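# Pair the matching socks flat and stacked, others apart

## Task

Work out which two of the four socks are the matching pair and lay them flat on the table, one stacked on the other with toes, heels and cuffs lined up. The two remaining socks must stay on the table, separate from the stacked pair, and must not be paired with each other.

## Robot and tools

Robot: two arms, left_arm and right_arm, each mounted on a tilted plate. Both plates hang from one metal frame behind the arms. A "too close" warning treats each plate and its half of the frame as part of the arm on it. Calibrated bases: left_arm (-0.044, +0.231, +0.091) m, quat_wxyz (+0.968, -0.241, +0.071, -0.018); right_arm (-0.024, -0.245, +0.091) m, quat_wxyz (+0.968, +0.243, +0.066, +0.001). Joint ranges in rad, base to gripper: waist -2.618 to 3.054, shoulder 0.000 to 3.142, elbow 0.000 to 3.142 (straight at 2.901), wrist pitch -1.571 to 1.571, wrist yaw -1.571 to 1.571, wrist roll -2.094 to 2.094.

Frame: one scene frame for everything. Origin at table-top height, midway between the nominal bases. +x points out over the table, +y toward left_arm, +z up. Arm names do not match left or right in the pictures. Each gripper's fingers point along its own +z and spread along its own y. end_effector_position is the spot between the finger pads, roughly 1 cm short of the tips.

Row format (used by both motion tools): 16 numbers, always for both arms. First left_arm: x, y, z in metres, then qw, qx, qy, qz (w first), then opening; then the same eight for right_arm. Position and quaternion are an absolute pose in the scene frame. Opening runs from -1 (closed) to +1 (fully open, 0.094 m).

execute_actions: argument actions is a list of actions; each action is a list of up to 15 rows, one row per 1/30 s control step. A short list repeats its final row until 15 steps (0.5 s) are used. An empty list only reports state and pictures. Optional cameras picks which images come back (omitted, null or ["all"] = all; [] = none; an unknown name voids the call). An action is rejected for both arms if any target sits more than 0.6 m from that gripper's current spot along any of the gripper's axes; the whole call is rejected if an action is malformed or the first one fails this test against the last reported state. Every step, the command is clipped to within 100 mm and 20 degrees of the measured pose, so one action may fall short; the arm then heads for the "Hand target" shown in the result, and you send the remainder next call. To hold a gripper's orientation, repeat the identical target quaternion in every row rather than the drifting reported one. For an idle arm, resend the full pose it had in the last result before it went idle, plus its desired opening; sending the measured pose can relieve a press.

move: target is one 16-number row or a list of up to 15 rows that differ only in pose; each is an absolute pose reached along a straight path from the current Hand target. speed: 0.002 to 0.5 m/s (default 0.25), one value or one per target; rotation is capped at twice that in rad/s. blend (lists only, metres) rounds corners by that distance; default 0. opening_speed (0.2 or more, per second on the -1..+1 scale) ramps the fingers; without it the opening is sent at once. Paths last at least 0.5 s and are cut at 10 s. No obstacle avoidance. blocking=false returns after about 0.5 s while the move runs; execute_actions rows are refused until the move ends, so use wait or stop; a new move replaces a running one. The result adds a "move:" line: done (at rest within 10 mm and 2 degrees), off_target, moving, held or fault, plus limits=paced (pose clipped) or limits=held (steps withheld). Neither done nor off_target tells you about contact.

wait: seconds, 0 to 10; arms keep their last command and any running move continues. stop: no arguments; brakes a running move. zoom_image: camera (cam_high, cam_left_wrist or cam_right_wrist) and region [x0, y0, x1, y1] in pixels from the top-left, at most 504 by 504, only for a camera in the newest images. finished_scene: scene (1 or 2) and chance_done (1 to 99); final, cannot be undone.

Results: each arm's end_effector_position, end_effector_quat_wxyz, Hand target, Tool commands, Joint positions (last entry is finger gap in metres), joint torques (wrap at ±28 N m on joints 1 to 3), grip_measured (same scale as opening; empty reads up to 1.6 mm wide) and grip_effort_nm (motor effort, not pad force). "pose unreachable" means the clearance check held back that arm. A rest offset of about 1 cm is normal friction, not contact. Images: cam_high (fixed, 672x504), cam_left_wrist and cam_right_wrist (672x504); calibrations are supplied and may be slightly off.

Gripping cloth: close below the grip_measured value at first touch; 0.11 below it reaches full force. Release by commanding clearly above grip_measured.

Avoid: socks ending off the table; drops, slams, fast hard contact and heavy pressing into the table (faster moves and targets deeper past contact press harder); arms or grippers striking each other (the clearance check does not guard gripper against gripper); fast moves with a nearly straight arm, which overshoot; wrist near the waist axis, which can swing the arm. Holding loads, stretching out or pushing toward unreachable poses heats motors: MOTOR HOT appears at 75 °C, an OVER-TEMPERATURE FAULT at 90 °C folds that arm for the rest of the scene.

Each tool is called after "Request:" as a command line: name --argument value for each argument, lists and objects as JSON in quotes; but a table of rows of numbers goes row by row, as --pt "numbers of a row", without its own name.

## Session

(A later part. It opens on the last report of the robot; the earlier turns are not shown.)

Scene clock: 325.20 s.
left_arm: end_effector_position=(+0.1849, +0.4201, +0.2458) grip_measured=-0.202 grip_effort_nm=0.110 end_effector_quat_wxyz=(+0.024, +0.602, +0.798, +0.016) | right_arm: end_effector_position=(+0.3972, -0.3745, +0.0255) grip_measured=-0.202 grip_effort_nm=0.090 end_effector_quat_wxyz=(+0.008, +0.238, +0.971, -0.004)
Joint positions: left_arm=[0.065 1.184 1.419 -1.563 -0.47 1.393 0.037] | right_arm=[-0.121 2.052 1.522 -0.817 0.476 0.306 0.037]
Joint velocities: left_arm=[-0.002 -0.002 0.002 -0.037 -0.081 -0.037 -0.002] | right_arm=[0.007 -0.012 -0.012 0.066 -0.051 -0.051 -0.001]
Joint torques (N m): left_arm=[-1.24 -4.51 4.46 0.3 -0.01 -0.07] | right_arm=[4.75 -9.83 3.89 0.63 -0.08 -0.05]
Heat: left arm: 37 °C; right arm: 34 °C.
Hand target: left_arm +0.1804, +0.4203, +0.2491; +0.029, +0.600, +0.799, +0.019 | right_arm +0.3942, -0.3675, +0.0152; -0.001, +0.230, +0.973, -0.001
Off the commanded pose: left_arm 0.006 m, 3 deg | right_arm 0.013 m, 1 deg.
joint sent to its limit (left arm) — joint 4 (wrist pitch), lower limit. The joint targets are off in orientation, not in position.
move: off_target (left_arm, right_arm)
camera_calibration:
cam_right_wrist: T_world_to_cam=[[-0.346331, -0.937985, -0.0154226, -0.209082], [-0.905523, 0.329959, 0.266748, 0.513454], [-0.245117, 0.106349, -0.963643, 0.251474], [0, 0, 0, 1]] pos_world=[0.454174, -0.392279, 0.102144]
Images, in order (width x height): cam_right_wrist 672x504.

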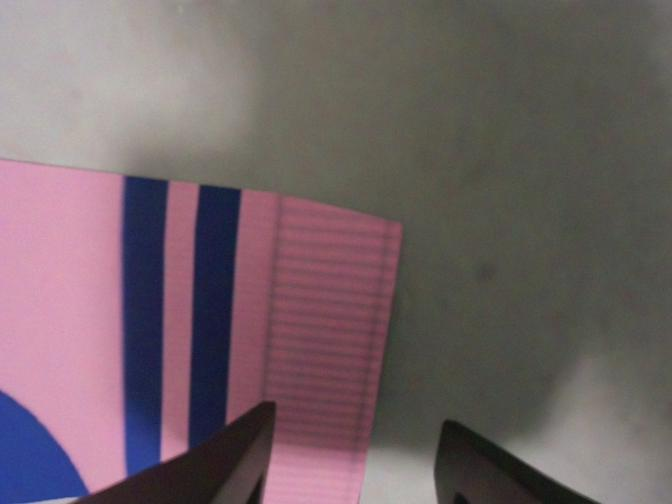

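Hem passes through the fingertip midpoint; pressing deeper and gripping.

Request:
move --target '[0.18,0.42,0.25,0,0.6,0.8,0,-0.2,0.394,-0.367,-0.012,0,0.23,0.973,0,-0.2]' --speed 0.06 --cameras '["cam_right_wrist"]'

Request:
move --target '[0.18,0.42,0.25,0,0.6,0.8,0,-0.2,0.394,-0.367,-0.012,0,0.23,0.973,0,-1]' --opening_speed 0.6 --cameras '["cam_right_wrist"]'

Request:
move --target '[0.18,0.42,0.25,0,0.6,0.8,0,-0.2,0.394,-0.367,0.10,0,0.23,0.973,0,-1]' --speed 0.1 --cameras '["cam_right_wrist"]'

Scene clock: 329.60 s.
left_arm: end_effector_position=(+0.1849, +0.4201, +0.2458) grip_measured=-0.202 grip_effort_nm=0.105 end_effector_quat_wxyz=(+0.024, +0.602, +0.798, +0.016) | right_arm: end_effector_position=(+0.3996, -0.3751, +0.0174) grip_measured=-0.202 grip_effort_nm=0.090 end_effector_quat_wxyz=(+0.014, +0.230, +0.973, -0.001)
Joint positions: left_arm=[0.065 1.184 1.419 -1.563 -0.47 1.393 0.037] | right_arm=[-0.132 2.06 1.505 -0.771 0.469 0.271 0.037]
Joint velocities: left_arm=[-0.017 0.007 0.012 0.007 -0.037 0.007 -0.001] | right_arm=[-0.002 0.007 -0.002 -0.037 -0.037 -0.022 -0.001]
Joint torques (N m): left_arm=[-1.37 -4.79 4.41 0.31 0.05 -0.03] | right_arm=[3.33 -7.36 2.48 1.17 -0.08 -0.03]
Heat: left arm: 37 °C; right arm: 34 °C.
Hand target: left_arm +0.1804, +0.4203, +0.2491; +0.029, +0.600, +0.799, +0.019 | right_arm +0.3923, -0.3670, -0.0106; -0.001, +0.230, +0.973, +0.000
Off the commanded pose: left_arm 0.006 m, 3 deg | right_arm 0.031 m, 2 deg.
joint sent to its limit (left arm) — joint 4 (wrist pitch), lower limit. The joint targets are off in orientation, not in position.
move: off_target (left_arm, right_arm)
camera_calibration:
cam_right_wrist: T_world_to_cam=[[-0.331252, -0.943297, -0.0215322, -0.216802], [-0.9143, 0.315265, 0.25429, 0.516176], [-0.233083, 0.103921, -0.966888, 0.238681], [0, 0, 0, 1]] pos_world=[0.455756, -0.392045, 0.0948514]
Images, in order (width x height): cam_right_wrist 672x504.

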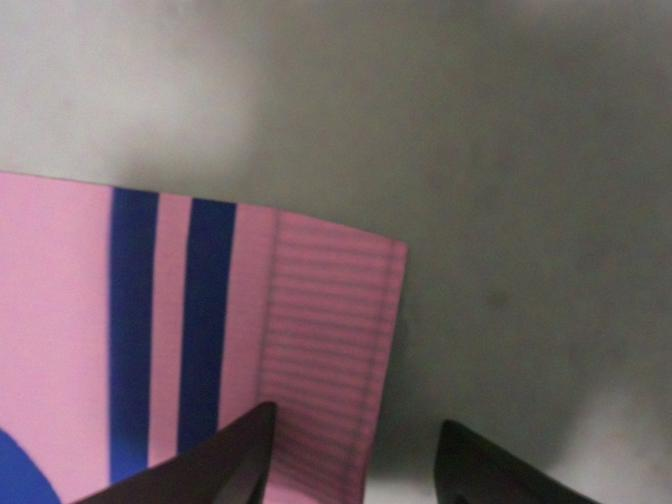

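Scene clock: 331.13 s.
left_arm: end_effector_position=(+0.1849, +0.4201, +0.2458) grip_measured=-0.202 grip_effort_nm=0.115 end_effector_quat_wxyz=(+0.024, +0.602, +0.798, +0.016) | right_arm: end_effector_position=(+0.4072, -0.3652, +0.0176) grip_measured=-0.977 grip_effort_nm=-0.984 end_effector_quat_wxyz=(+0.024, +0.235, +0.971, +0.030)
Joint positions: left_arm=[0.065 1.184 1.419 -1.563 -0.47 1.393 0.037] | right_arm=[-0.131 2.06 1.503 -0.745 0.409 0.271 0.001]
Joint velocities: left_arm=[0.002 0.012 -0.002 -0.037 0.007 0.066 -0.002] | right_arm=[-0.022 0.007 0.002 -0.051 -0.037 0.007 -0.001]
Joint torques (N m): left_arm=[-1.29 -4.78 4.48 0.26 0.03 -0.08] | right_arm=[3.37 -7.35 2.81 0.88 0.53 -0.06]
Heat: left arm: 37 °C; right arm: 34 °C.
Hand target: left_arm +0.1804, +0.4203, +0.2491; +0.029, +0.600, +0.799, +0.019 | right_arm +0.3929, -0.3668, -0.0102; -0.001, +0.229, +0.973, +0.001
Off the commanded pose: left_arm 0.006 m, 3 deg | right_arm 0.032 m, 4 deg.
joint sent to its limit (left arm) — joint 4 (wrist pitch), lower limit. The joint targets are off in orientation, not in position.
move: off_target (left_arm, right_arm)
camera_calibration:
cam_right_wrist: T_world_to_cam=[[-0.337198, -0.937583, -0.0850578, -0.19939], [-0.920057, 0.30905, 0.240796, 0.520199], [-0.199479, 0.159454, -0.966841, 0.246211], [0, 0, 0, 1]] pos_world=[0.460493, -0.386972, 0.0958256]
Images, in order (width x height): cam_right_wrist 672x504.

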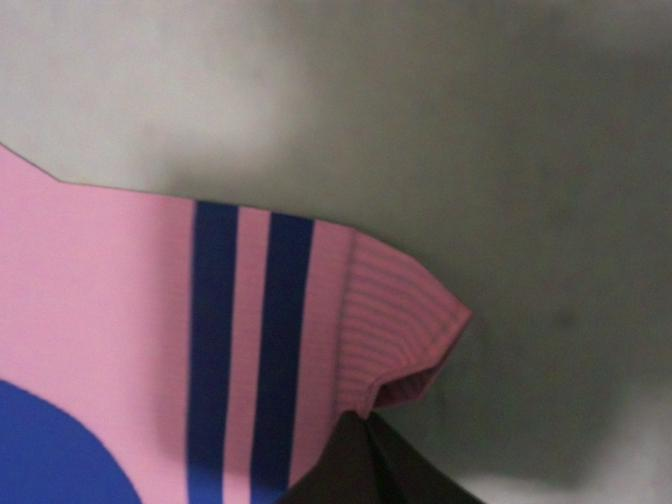

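Scene clock: 333.00 s.
left_arm: end_effector_position=(+0.1849, +0.4201, +0.2458) grip_measured=-0.202 grip_effort_nm=0.105 end_effector_quat_wxyz=(+0.024, +0.602, +0.798, +0.016) | right_arm: end_effector_position=(+0.3863, -0.3624, +0.0813) grip_measured=-0.981 grip_effort_nm=-1.048 end_effector_quat_wxyz=(-0.019, +0.225, +0.974, +0.001)
Joint positions: left_arm=[0.065 1.184 1.419 -1.563 -0.47 1.393 0.037] | right_arm=[-0.038 1.999 1.629 -1.079 0.476 0.398 0.001]
Joint velocities: left_arm=[0.012 0.002 0.022 0.007 0.007 -0.007 0] | right_arm=[-0.027 0.007 -0.002 -0.007 -0.037 0.007 -0.001]
Joint torques (N m): left_arm=[-1.2 -4.85 4.33 0.27 0 -0.09] | right_arm=[6.15 -13.74 6.99 0.06 0.1 0.08]
Heat: left arm: 37 °C; right arm: 34 °C.
Hand target: left_arm +0.1804, +0.4203, +0.2491; +0.029, +0.600, +0.799, +0.019 | right_arm +0.3930, -0.3665, +0.1000; +0.001, +0.230, +0.973, +0.001
Off the commanded pose: left_arm 0.006 m, 3 deg | right_arm 0.021 m, 2 deg.
joint sent to its limit (left arm) — joint 4 (wrist pitch), lower limit. The joint targets are off in orientation, not in position.
move: off_target (left_arm, right_arm)
camera_calibration:
cam_right_wrist: T_world_to_cam=[[-0.321965, -0.946575, -0.0182772, -0.212967], [-0.899143, 0.299672, 0.318966, 0.466998], [-0.296448, 0.119129, -0.94759, 0.324462], [0, 0, 0, 1]] pos_world=[0.447516, -0.380189, 0.154608]
Images, in order (width x height): cam_right_wrist 672x504.

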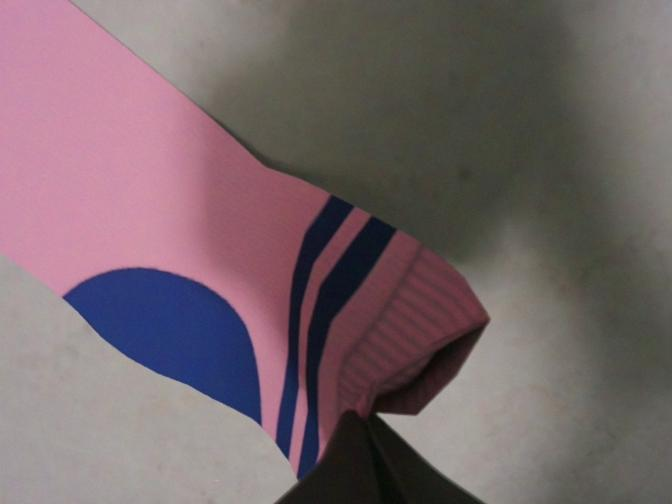

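Request:
move --pt "0.18 0.42 0.25 0 0.6 0.8 0 -0.2 0.37 -0.34 0.22 0 0.1 0.995 0 -1" --pt "0.18 0.42 0.25 0 0.6 0.8 0 -0.2 0.28 -0.15 0.33 0 -0.35 0.937 0 -1" --pt "0.18 0.42 0.25 0 0.6 0.8 0 -0.2 0.21 0.06 0.33 0 -0.707 0.707 0 -1" --speed 0.15 --blend 0.03

Scene clock: 347.33 s.
left_arm: end_effector_position=(+0.1849, +0.4201, +0.2458) grip_measured=-0.202 grip_effort_nm=0.115 end_effector_quat_wxyz=(+0.024, +0.602, +0.798, +0.016) | right_arm: end_effector_position=(+0.2133, +0.0586, +0.3280) grip_measured=-0.981 grip_effort_nm=-1.048 end_effector_quat_wxyz=(-0.145, +0.690, -0.708, -0.050)
Joint positions: left_arm=[0.065 1.184 1.419 -1.563 -0.47 1.393 0.037] | right_arm=[1.19 2.384 2.273 -1.556 0.329 -0.389 0.001]
Joint velocities: left_arm=[0.007 0.002 0.012 0.022 -0.022 0.007 0.001] | right_arm=[0.007 -0.007 -0.007 -0.007 -0.037 -0.007 -0.001]
Joint torques (N m): left_arm=[-1.28 -4.7 4.36 0.25 -0.02 -0.11] | right_arm=[4.98 -8.62 7.76 0.86 -0.09 -0.01]
Heat: left arm: 37 °C; right arm: 35 °C.
Hand target: left_arm +0.1804, +0.4203, +0.2491; +0.029, +0.600, +0.799, +0.019 | right_arm +0.2076, +0.0644, +0.3306; -0.146, +0.697, -0.700, -0.053
Off the commanded pose: left_arm 0.006 m, 3 deg | right_arm 0.004 m, 18 deg.
joint sent to its limit (left arm) — joint 4 (wrist pitch), lower limit. The joint targets are off in orientation, not in position.
joint sent to its limit (right arm) — joint 4 (wrist pitch), lower limit. The joint targets are off in position and orientation.
move: off_target (left_arm, right_arm)
camera_calibration:
cam_left_wrist: T_world_to_cam=[[-0.920249, -0.388228, -0.0492005, 0.346833], [-0.388808, 0.892796, 0.227471, -0.315784], [-0.0443846, 0.228459, -0.972541, 0.237944], [0, 0, 0, 1]] pos_world=[0.206954, 0.362221, 0.320307]
cam_right_wrist: T_world_to_cam=[[0.986176, 0.0838302, 0.14293, -0.257936], [0.0812463, -0.996409, 0.02383, 0.0701566], [0.144415, -0.011888, -0.989446, 0.384206], [0, 0, 0, 1]] pos_world=[0.193186, 0.096095, 0.415346]

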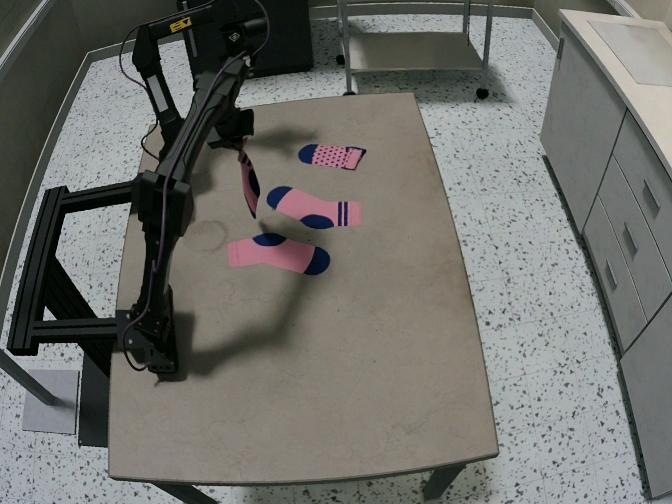

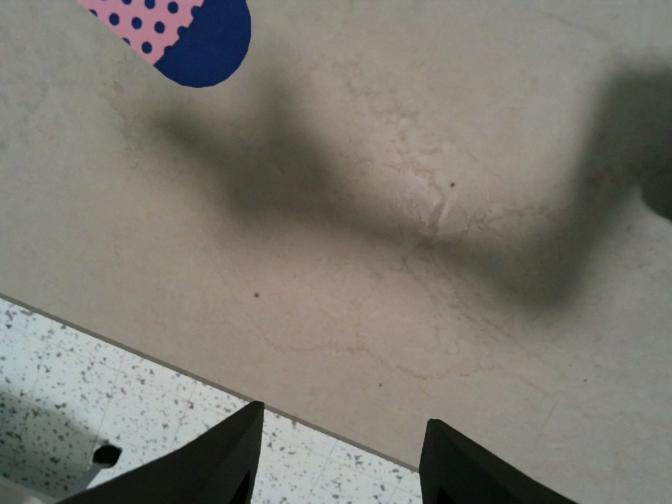

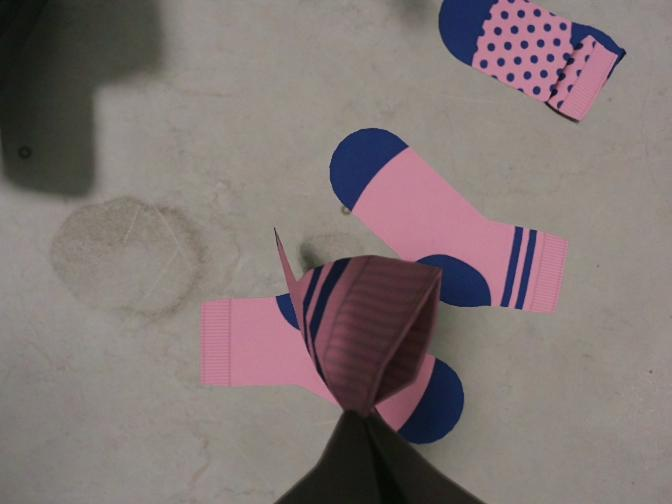

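Request:
move --pt "0.18 0.42 0.25 0 0.6 0.8 0 -0.2 0.185 0.125 0.29 0 -0.707 0.707 0 -1" --speed 0.1

Request:
zoom_image --camera "cam_high" --region '[200, 120, 400, 270]'

Scene clock: 359.67 s.
left_arm: end_effector_position=(+0.1849, +0.4201, +0.2458) grip_measured=-0.202 grip_effort_nm=0.105 end_effector_quat_wxyz=(+0.024, +0.602, +0.798, +0.016) | right_arm: end_effector_position=(+0.1925, +0.1185, +0.2890) grip_measured=-0.981 grip_effort_nm=-1.048 end_effector_quat_wxyz=(-0.124, +0.699, -0.703, -0.045)
Joint positions: left_arm=[0.065 1.184 1.419 -1.563 -0.47 1.393 0.037] | right_arm=[1.238 2.624 2.453 -1.556 0.312 -0.343 0.001]
Joint velocities: left_arm=[-0.007 -0.007 -0.017 0.022 0.007 0.007 0.001] | right_arm=[-0.002 -0.007 0.002 -0.066 0.007 -0.022 0]
Joint torques (N m): left_arm=[-1.36 -4.71 4.41 0.27 -0.02 -0.09] | right_arm=[5.26 -10.44 7.87 0.79 -0.09 0.11]
Heat: left arm: 37 °C; right arm: 35 °C.
Hand target: left_arm +0.1804, +0.4203, +0.2491; +0.029, +0.600, +0.799, +0.019 | right_arm +0.1844, +0.1248, +0.2893; -0.123, +0.702, -0.700, -0.049
Off the commanded pose: left_arm 0.006 m, 3 deg | right_arm 0.010 m, 15 deg.
joint sent to its limit (left arm) — joint 4 (wrist pitch), lower limit. The joint targets are off in orientation, not in position.
joint sent to its limit (right arm) — joint 4 (wrist pitch), lower limit. The joint targets are off in orientation, not in position.
move: off_target (left_arm, right_arm)
camera_calibration:
cam_left_wrist: T_world_to_cam=[[-0.920249, -0.388228, -0.0492005, 0.346833], [-0.388808, 0.892796, 0.227471, -0.315784], [-0.0443846, 0.228459, -0.972541, 0.237944], [0, 0, 0, 1]] pos_world=[0.206954, 0.362221, 0.320307]
cam_right_wrist: T_world_to_cam=[[0.987019, 0.108336, 0.118559, -0.232907], [0.101798, -0.993, 0.0598998, 0.117721], [0.124218, -0.0470532, -0.991139, 0.357854], [0, 0, 0, 1]] pos_world=[0.173448, 0.158967, 0.375245]

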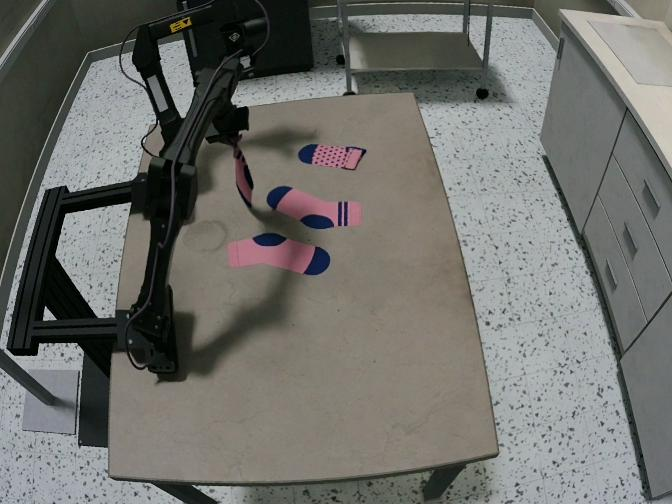

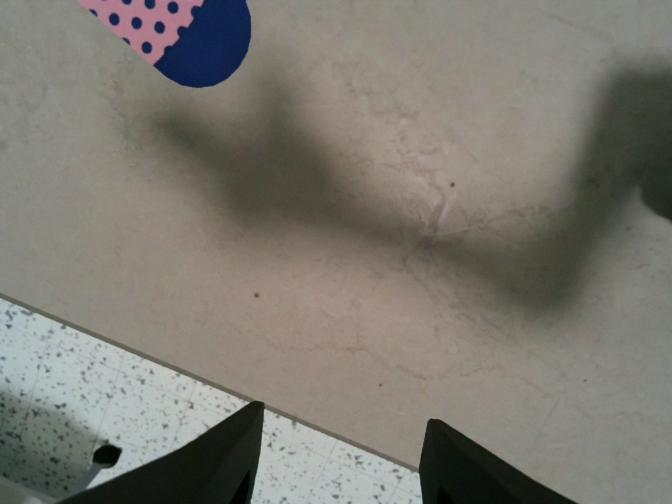

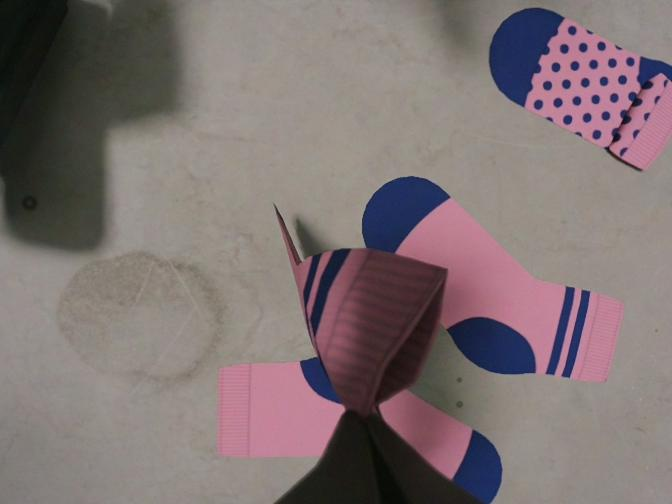

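Scaled by 2.520.

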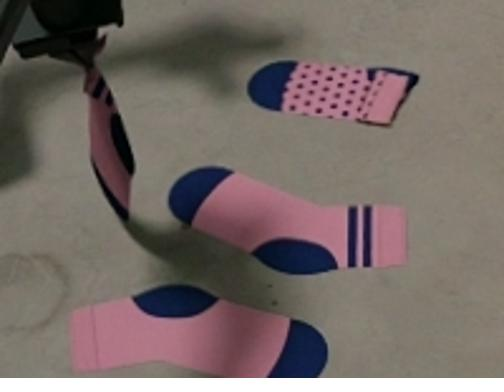

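Request:
move --pt "0.18 0.42 0.25 0 0.6 0.8 0 -0.2 0.235 0.135 0.285 0 -0.707 0.707 0 -1" --pt "0.18 0.42 0.25 0 0.6 0.8 0 -0.2 0.245 0.132 0.235 0 -0.707 0.707 0 -1" --speed 0.12 --blend 0.01

Request:
zoom_image --camera "cam_high" --region '[200, 120, 400, 270]'

Scene clock: 373.00 s.
left_arm: end_effector_position=(+0.1849, +0.4201, +0.2458) grip_measured=-0.202 grip_effort_nm=0.110 end_effector_quat_wxyz=(+0.024, +0.602, +0.798, +0.016) | right_arm: end_effector_position=(+0.2477, +0.1299, +0.2401) grip_measured=-0.981 grip_effort_nm=-1.048 end_effector_quat_wxyz=(-0.109, +0.696, -0.709, -0.034)
Joint positions: left_arm=[0.065 1.184 1.419 -1.563 -0.47 1.393 0.037] | right_arm=[1.119 2.802 2.63 -1.556 0.341 -0.444 0.001]
Joint velocities: left_arm=[0.002 0.027 -0.007 -0.007 -0.022 -0.051 0] | right_arm=[-0.002 -0.002 0.012 -0.051 -0.007 0.081 -0.001]
Joint torques (N m): left_arm=[-1.29 -4.6 4.38 0.29 0.01 -0.03] | right_arm=[5.08 -12 6.54 0.72 0.06 -0.04]
Heat: left arm: 37 °C; right arm: 35 °C.
Hand target: left_arm +0.1804, +0.4203, +0.2491; +0.029, +0.600, +0.799, +0.019 | right_arm +0.2450, +0.1314, +0.2346; -0.102, +0.703, -0.704, -0.028
Off the commanded pose: left_arm 0.006 m, 3 deg | right_arm 0.006 m, 13 deg.
joint sent to its limit (left arm) — joint 4 (wrist pitch), lower limit. The joint targets are off in orientation, not in position.
joint sent to its limit (right arm) — joint 4 (wrist pitch), lower limit. The joint targets are off in orientation, not in position.
move: off_target (left_arm, right_arm)
camera_calibration:
cam_left_wrist: T_world_to_cam=[[-0.920249, -0.388228, -0.0492005, 0.346833], [-0.388808, 0.892796, 0.227471, -0.315784], [-0.0443846, 0.228459, -0.972541, 0.237944], [0, 0, 0, 1]] pos_world=[0.206954, 0.362221, 0.320307]
cam_right_wrist: T_world_to_cam=[[0.989258, 0.0996737, 0.106933, -0.27944], [0.0894779, -0.991327, 0.0962524, 0.120507], [0.1156, -0.0856503, -0.989596, 0.309806], [0, 0, 0, 1]] pos_world=[0.229842, 0.17385, 0.324865]

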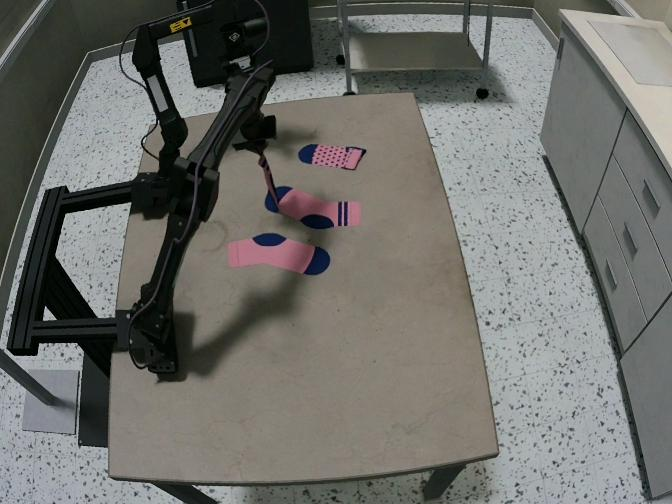

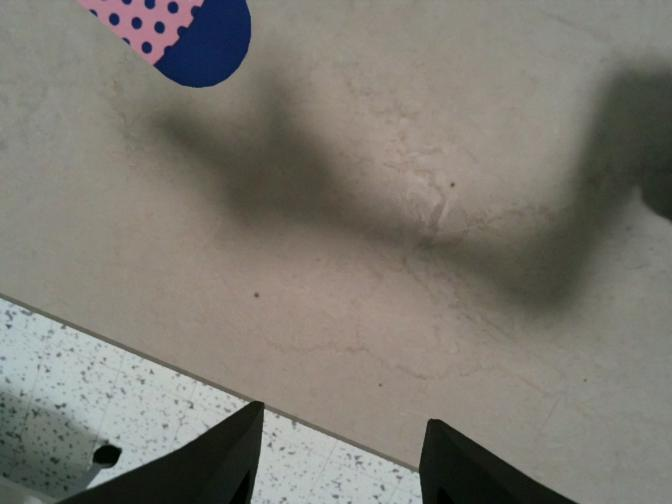

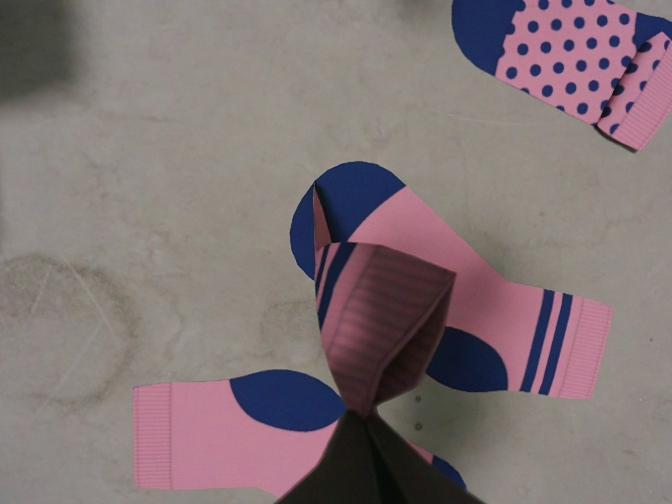

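Scaled by 2.520.

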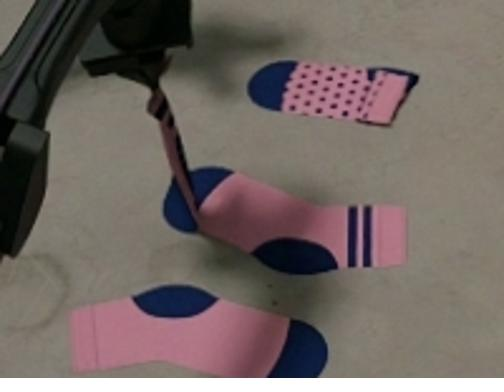

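Request:
move --pt "0.18 0.42 0.25 0 0.6 0.8 0 -0.2 0.33 0.115 0.205 0 -0.707 0.707 0 -1" --pt "0.18 0.42 0.25 0 0.6 0.8 0 -0.2 0.40 0.10 0.14 0 -0.707 0.707 0 -1" --pt "0.18 0.42 0.25 0 0.6 0.8 0 -0.2 0.435 0.09 0.085 0.128 -0.701 0.701 -0.025 -1" --pt "0.18 0.42 0.25 0 0.6 0.8 0 -0.2 0.45 0.083 0.04 0.254 -0.683 0.683 -0.049 -1" --speed 0.12 --blend 0.02

Request:
zoom_image --camera "cam_high" --region '[200, 120, 400, 270]'

Scene clock: 382.10 s.
left_arm: end_effector_position=(+0.1849, +0.4201, +0.2458) grip_measured=-0.202 grip_effort_nm=0.105 end_effector_quat_wxyz=(+0.024, +0.602, +0.798, +0.016) | right_arm: end_effector_position=(+0.4496, +0.0841, +0.0327) grip_measured=-0.981 grip_effort_nm=-1.043 end_effector_quat_wxyz=(-0.240, +0.685, -0.686, +0.055)
Joint positions: left_arm=[0.065 1.184 1.419 -1.563 -0.47 1.393 0.037] | right_arm=[0.66 2.789 1.962 -0.394 0.478 -1.115 0.001]
Joint velocities: left_arm=[0.007 -0.022 0.002 -0.037 -0.037 0.022 0.001] | right_arm=[-0.007 -0.002 0.002 0.081 -0.037 -0.066 -0.001]
Joint torques (N m): left_arm=[-1.33 -4.72 4.46 0.28 0.03 -0.07] | right_arm=[6.32 -17.03 4.42 1.47 -0.16 -0.04]
Heat: left arm: 37 °C; right arm: 36 °C.
Hand target: left_arm +0.1804, +0.4203, +0.2491; +0.029, +0.600, +0.799, +0.019 | right_arm +0.4524, +0.0819, +0.0409; -0.249, +0.682, -0.685, +0.051
Off the commanded pose: left_arm 0.006 m, 3 deg | right_arm 0.007 m, 2 deg.
elbow stopped short (right arm): the move would have taken joint 3 (elbow) straighter than the controller allows.
joint sent to its limit (left arm) — joint 4 (wrist pitch), lower limit. The joint targets are off in orientation, not in position.
move: off_target (left_arm)
camera_calibration:
cam_left_wrist: T_world_to_cam=[[-0.920249, -0.388228, -0.0492005, 0.346833], [-0.388808, 0.892796, 0.227471, -0.315784], [-0.0443846, 0.228459, -0.972541, 0.237944], [0, 0, 0, 1]] pos_world=[0.206954, 0.362221, 0.320307]
cam_right_wrist: T_world_to_cam=[[0.907283, 0.0708582, 0.414509, -0.423178], [0.0519882, -0.99704, 0.0566465, 0.0955409], [0.417295, -0.0298448, -0.908281, -0.0655978], [0, 0, 0, 1]] pos_world=[0.406349, 0.123286, 0.110418]

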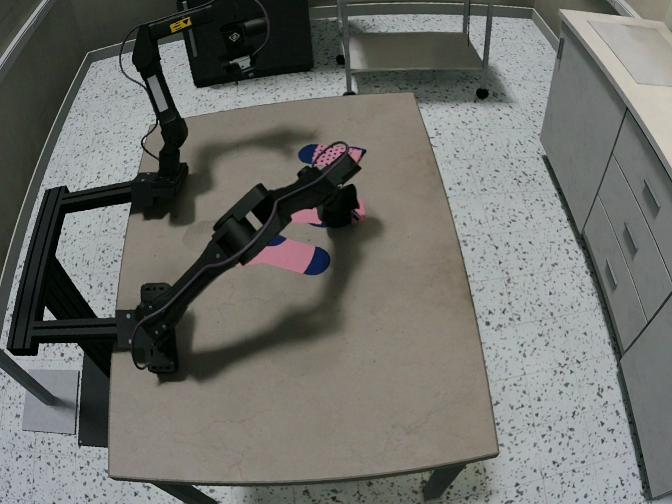

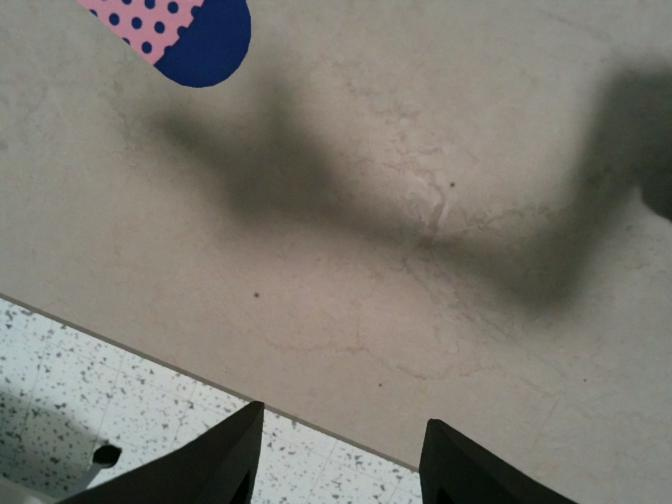

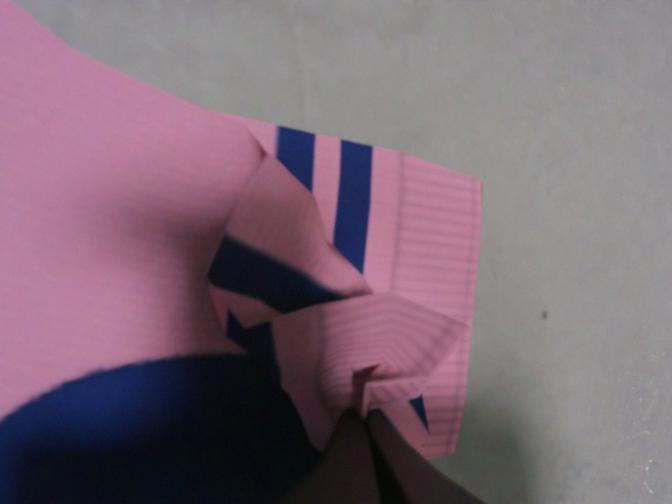

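Scaled by 2.520.

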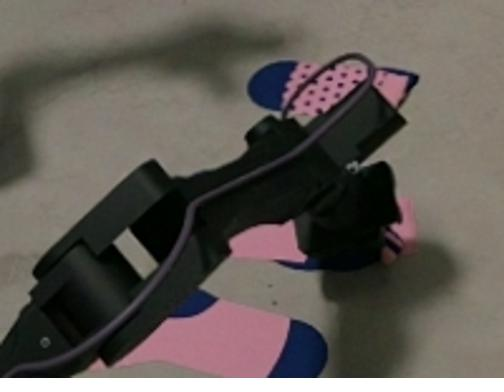

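Request:
move --pt "0.18 0.42 0.25 0 0.6 0.8 0 -0.2 0.487 0.08 0.03 0.414 -0.641 0.641 -0.081 -1" --speed 0.08

Scene clock: 393.20 s.
left_arm: end_effector_position=(+0.1849, +0.4201, +0.2458) grip_measured=-0.202 grip_effort_nm=0.105 end_effector_quat_wxyz=(+0.024, +0.602, +0.798, +0.016) | right_arm: end_effector_position=(+0.4892, +0.0830, +0.0311) grip_measured=-0.981 grip_effort_nm=-1.038 end_effector_quat_wxyz=(-0.414, +0.638, -0.644, +0.080)
Joint positions: left_arm=[0.065 1.184 1.419 -1.563 -0.47 1.393 0.037] | right_arm=[0.577 2.737 1.636 0.301 0.326 -1.335 0.001]
Joint velocities: left_arm=[-0.002 -0.012 -0.002 -0.007 -0.022 -0.007 0] | right_arm=[0.022 -0.002 -0.002 -0.037 -0.007 0.066 0.001]
Joint torques (N m): left_arm=[-1.22 -4.67 4.41 0.28 0.03 -0.03] | right_arm=[5.98 -15.06 3.86 1.81 -0.24 -0.05]
Heat: left arm: 37 °C; right arm: 39 °C.
Hand target: left_arm +0.1804, +0.4203, +0.2491; +0.029, +0.600, +0.799, +0.019 | right_arm +0.4870, +0.0795, +0.0298; -0.413, +0.640, -0.643, +0.078
Off the commanded pose: left_arm 0.006 m, 3 deg | right_arm 0.004 m, 0 deg.
joint sent to its limit (left arm) — joint 4 (wrist pitch), lower limit. The joint targets are off in orientation, not in position.
move: off_target (left_arm)
camera_calibration:
cam_left_wrist: T_world_to_cam=[[-0.920249, -0.388228, -0.0492005, 0.346833], [-0.388808, 0.892796, 0.227471, -0.315784], [-0.0443846, 0.228459, -0.972541, 0.237944], [0, 0, 0, 1]] pos_world=[0.206954, 0.362221, 0.320307]
cam_right_wrist: T_world_to_cam=[[0.742574, -0.0504479, 0.667862, -0.375641], [0.0660913, -0.986773, -0.148022, 0.0911232], [0.666496, 0.154057, -0.729418, -0.226449], [0, 0, 0, 1]] pos_world=[0.423845, 0.105854, 0.0991885]

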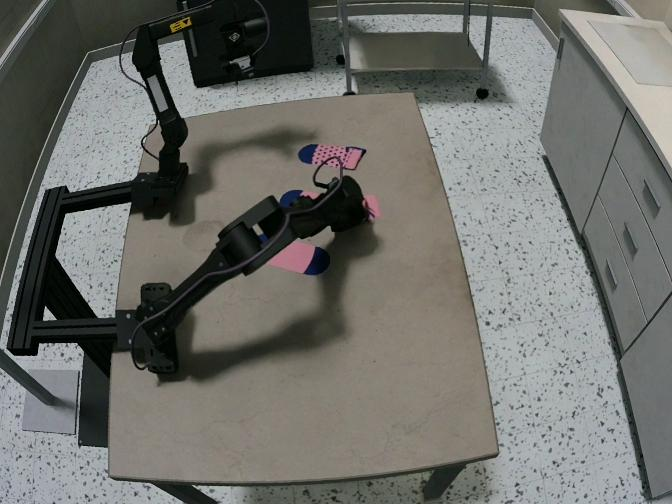

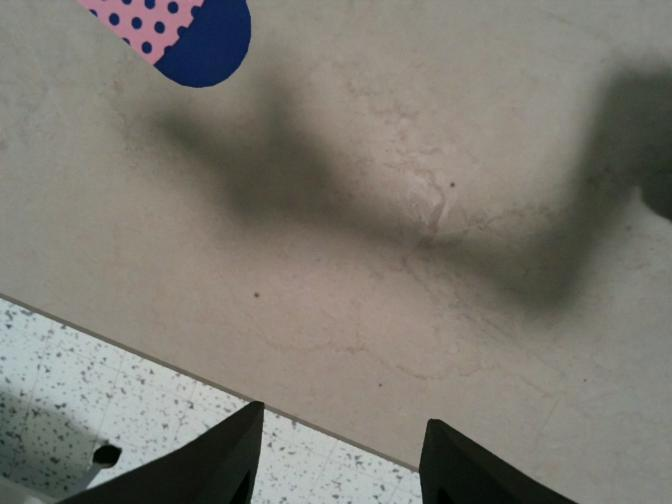

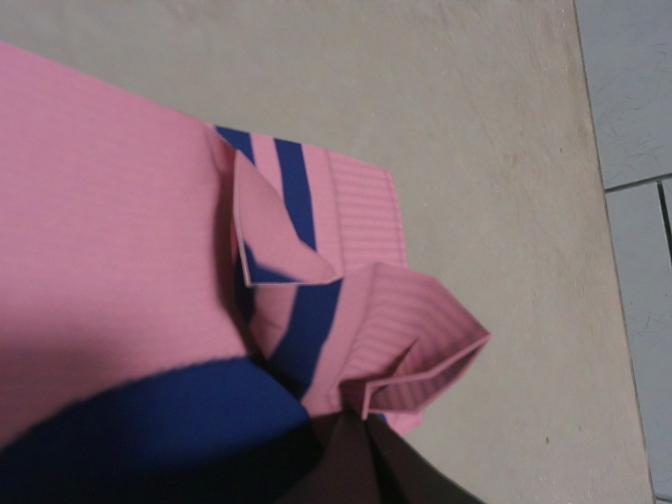

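Request:
zoom_image --camera "cam_high" --region '[240, 140, 400, 260]'

Scaled by 3.150.

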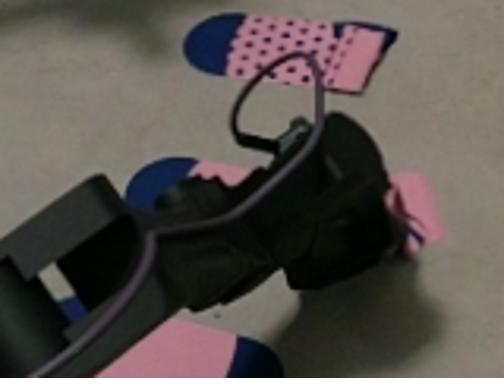

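Request:
move --pt "0.18 0.42 0.25 0 0.6 0.8 0 -0.2 0.43 0.10 0.13 0.128 -0.701 0.701 -0.025 -1" --pt "0.18 0.42 0.25 0 0.6 0.8 0 -0.2 0.32 0.10 0.29 0 -0.707 0.707 0 -1" --pt "0.18 0.42 0.25 0 0.6 0.8 0 -0.2 0.28 -0.20 0.34 0 -0.5 0.866 0 -1" --speed 0.15 --blend 0.03

Request:
zoom_image --camera "cam_high" --region '[220, 170, 400, 280]'

Scene clock: 413.43 s.
left_arm: end_effector_position=(+0.1849, +0.4201, +0.2458) grip_measured=-0.202 grip_effort_nm=0.110 end_effector_quat_wxyz=(+0.024, +0.602, +0.798, +0.016) | right_arm: end_effector_position=(+0.2817, -0.1985, +0.3421) grip_measured=-0.981 grip_effort_nm=-1.038 end_effector_quat_wxyz=(+0.171, -0.494, +0.852, +0.022)
Joint positions: left_arm=[0.065 1.184 1.419 -1.563 -0.47 1.393 0.037] | right_arm=[0.808 1.679 1.772 -1.561 0.478 -0.348 0.001]
Joint velocities: left_arm=[-0.007 0.002 -0.002 -0.022 0.051 -0.066 -0.001] | right_arm=[0.012 0.022 -0.002 -0.051 0.007 -0.037 0.001]
Joint torques (N m): left_arm=[-1.29 -4.7 4.26 0.31 0 -0.04] | right_arm=[3.23 -4.51 3.92 0.98 0.08 0.09]
Heat: left arm: 37 °C; right arm: 42 °C.
Hand target: left_arm +0.1804, +0.4203, +0.2491; +0.029, +0.600, +0.799, +0.019 | right_arm +0.2786, -0.2006, +0.3386; +0.165, -0.495, +0.853, +0.017
Off the commanded pose: left_arm 0.006 m, 3 deg | right_arm 0.003 m, 20 deg.
elbow stopped short (right arm): the move would have taken joint 3 (elbow) straighter than the controller allows.
joint sent to its limit (left arm) — joint 4 (wrist pitch), lower limit. The joint targets are off in orientation, not in position.
joint sent to its limit (right arm) — joint 4 (wrist pitch), lower limit. The joint targets are off in orientation, not in position.
move: off_target (left_arm, right_arm); limits=paced
camera_calibration:
cam_left_wrist: T_world_to_cam=[[-0.920249, -0.388228, -0.0492005, 0.346833], [-0.388808, 0.892796, 0.227471, -0.315784], [-0.0443846, 0.228459, -0.972541, 0.237944], [0, 0, 0, 1]] pos_world=[0.206954, 0.362221, 0.320307]
cam_right_wrist: T_world_to_cam=[[0.905109, -0.397441, 0.151058, -0.381373], [-0.399714, -0.916494, -0.0163406, -0.026796], [0.144938, -0.04559, -0.98839, 0.377982], [0, 0, 0, 1]] pos_world=[0.279689, -0.1589, 0.430765]

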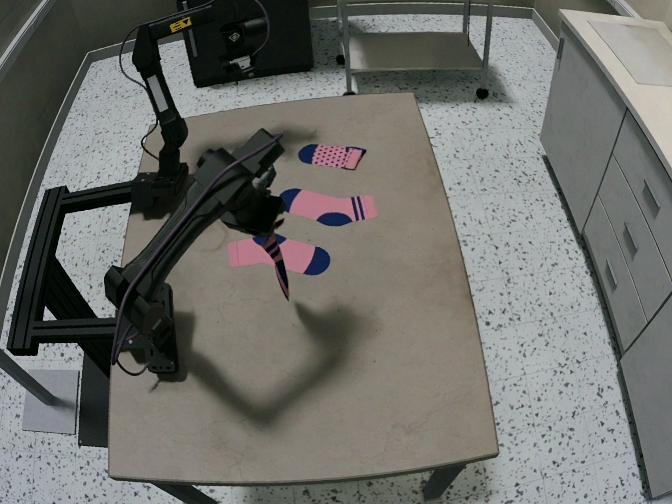

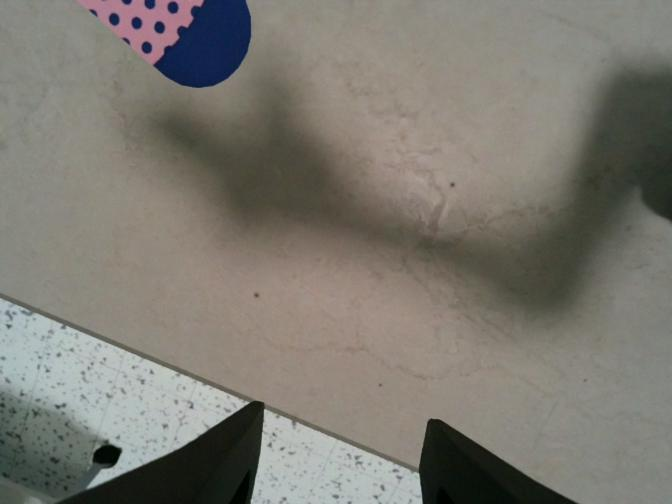

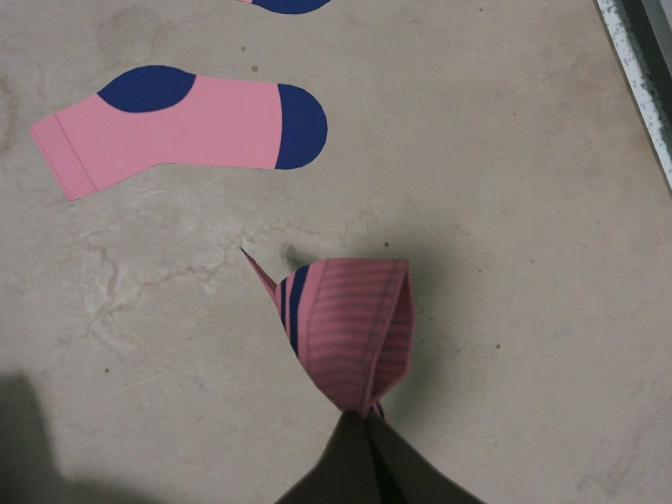

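Scaled by 2.800.

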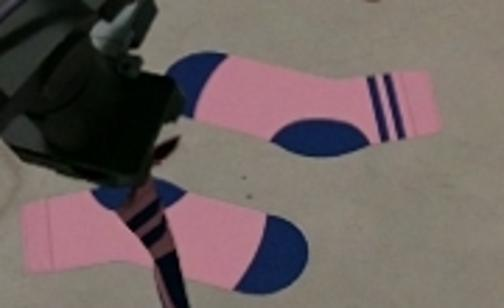

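Request:
move --pt "0.22 0.17 0.22 0 0.643 0.766 0 -0.3 0.28 -0.27 0.34 0 -0.35 0.937 0 -1"

Scene clock: 418.00 s.
left_arm: end_effector_position=(+0.2099, +0.1814, +0.2131) grip_measured=-0.298 grip_effort_nm=-0.134 end_effector_quat_wxyz=(-0.027, +0.646, +0.763, +0.012) | right_arm: end_effector_position=(+0.2839, -0.2673, +0.3418) grip_measured=-0.981 grip_effort_nm=-1.038 end_effector_quat_wxyz=(+0.186, -0.346, +0.919, +0.029)
Joint positions: left_arm=[-0.719 1.745 1.347 -1.475 -0.469 0.565 0.033] | right_arm=[0.671 1.514 1.716 -1.561 0.505 -0.197 0.001]
Joint velocities: left_arm=[-0.007 0.002 0.007 -0.022 -0.007 -0.007 0] | right_arm=[0.012 -0.012 0.002 -0.066 0.066 -0.007 -0.001]
Joint torques (N m): left_arm=[-3.63 -3.82 7.41 0.34 0.07 -0.02] | right_arm=[2.51 -4.15 3.77 1.03 0.06 0.07]
Heat: left arm: 37 °C; right arm: 40 °C.
Hand target: left_arm +0.2145, +0.1729, +0.2200; -0.008, +0.643, +0.766, +0.007 | right_arm +0.2800, -0.2708, +0.3393; +0.182, -0.344, +0.921, +0.027
Off the commanded pose: left_arm 0.017 m, 3 deg | right_arm 0.005 m, 22 deg; orientation clipped.
joint sent to its limit (right arm) — joint 4 (wrist pitch), lower limit. The joint targets are off in orientation, not in position.
move: off_target (left_arm, right_arm); limits=paced
camera_calibration:
cam_left_wrist: T_world_to_cam=[[-0.959126, -0.282681, 0.0129628, 0.251345], [-0.265101, 0.913616, 0.308264, -0.132455], [-0.0989833, 0.292228, -0.951213, 0.257065], [0, 0, 0, 1]] pos_world=[0.231403, 0.116942, 0.282097]
cam_right_wrist: T_world_to_cam=[[0.736112, -0.669299, 0.100887, -0.418136], [-0.665372, -0.74288, -0.0735521, 0.0524238], [0.124175, -0.0129847, -0.992175, 0.390167], [0, 0, 0, 1]] pos_world=[0.294227, -0.235847, 0.433154]

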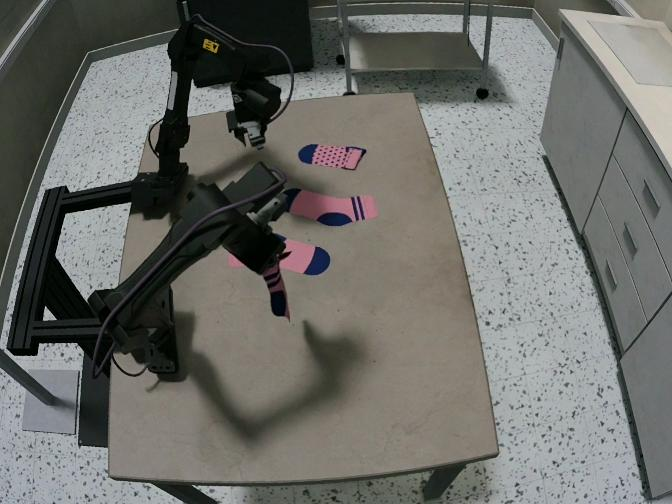

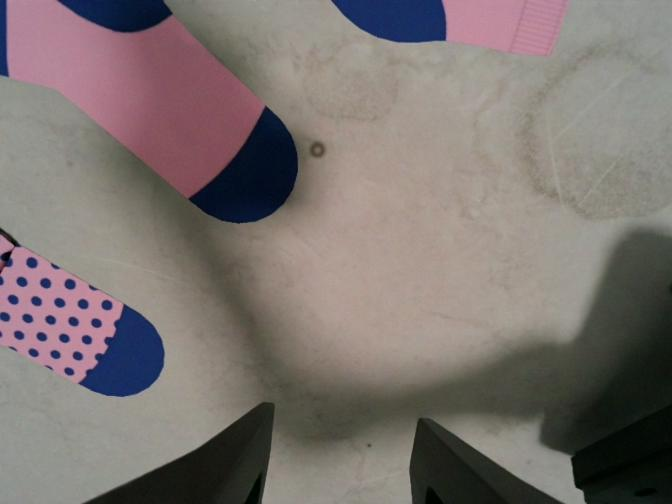

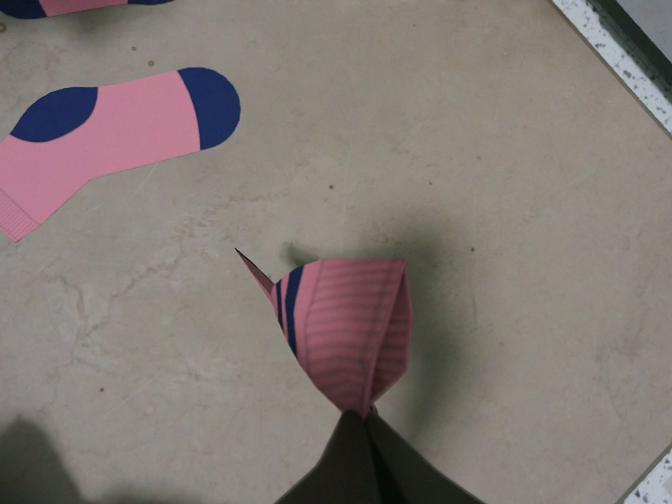

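Request:
move --pt "0.272 0.158 0.08 0 0.233 0.972 0 -0.3 0.28 -0.27 0.34 0 -0.35 0.937 0 -1" --pt "0.272 0.158 0.025 0 0.233 0.972 0 -0.3 0.28 -0.27 0.34 0 -0.35 0.937 0 -1" --speed 0.12 --cameras '["cam_left_wrist"]'

Scene clock: 427.67 s.
left_arm: end_effector_position=(+0.2673, +0.1589, +0.0283) grip_measured=-0.298 grip_effort_nm=-0.129 end_effector_quat_wxyz=(-0.003, +0.233, +0.973, -0.008) | right_arm: end_effector_position=(+0.2838, -0.2673, +0.3417) grip_measured=-0.981 grip_effort_nm=-1.038 end_effector_quat_wxyz=(+0.186, -0.346, +0.919, +0.029)
Joint positions: left_arm=[-0.37 2.041 1.059 -0.65 -0.489 0.046 0.033] | right_arm=[0.671 1.514 1.715 -1.561 0.505 -0.196 0.001]
Joint velocities: left_arm=[-0.017 -0.002 0.022 -0.007 -0.022 0.066 0.001] | right_arm=[0.007 -0.017 0.007 -0.037 -0.022 0.081 0]
Joint torques (N m): left_arm=[-3.48 -5.96 3.78 0.44 -0.1 0.03] | right_arm=[2.59 -3.88 3.92 1.03 0.04 0.1]
Heat: left arm: 37 °C; right arm: 37 °C.
Hand target: left_arm +0.2686, +0.1575, +0.0251; +0.001, +0.234, +0.972, -0.005 | right_arm +0.2803, -0.2698, +0.3393; +0.182, -0.344, +0.921, +0.027
Off the commanded pose: left_arm 0.006 m, 1 deg | right_arm 0.005 m, 22 deg; orientation clipped.
joint sent to its limit (right arm) — joint 4 (wrist pitch), lower limit. The joint targets are off in orientation, not in position.
move: off_target (right_arm); limits=paced
camera_calibration:
cam_left_wrist: T_world_to_cam=[[-0.342812, -0.939219, 0.0186334, 0.241827], [-0.906533, 0.335953, 0.255605, 0.225027], [-0.246329, 0.0707326, -0.966602, 0.168556], [0, 0, 0, 1]] pos_world=[0.328416, 0.139607, 0.100903]
Images, in order (width x height): cam_left_wrist 672x504.

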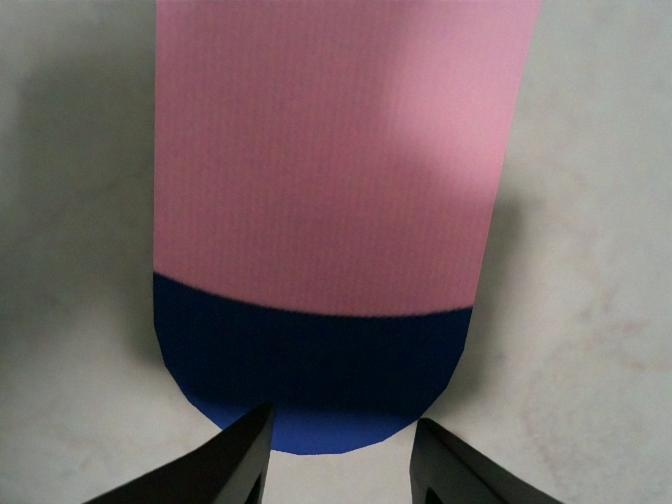

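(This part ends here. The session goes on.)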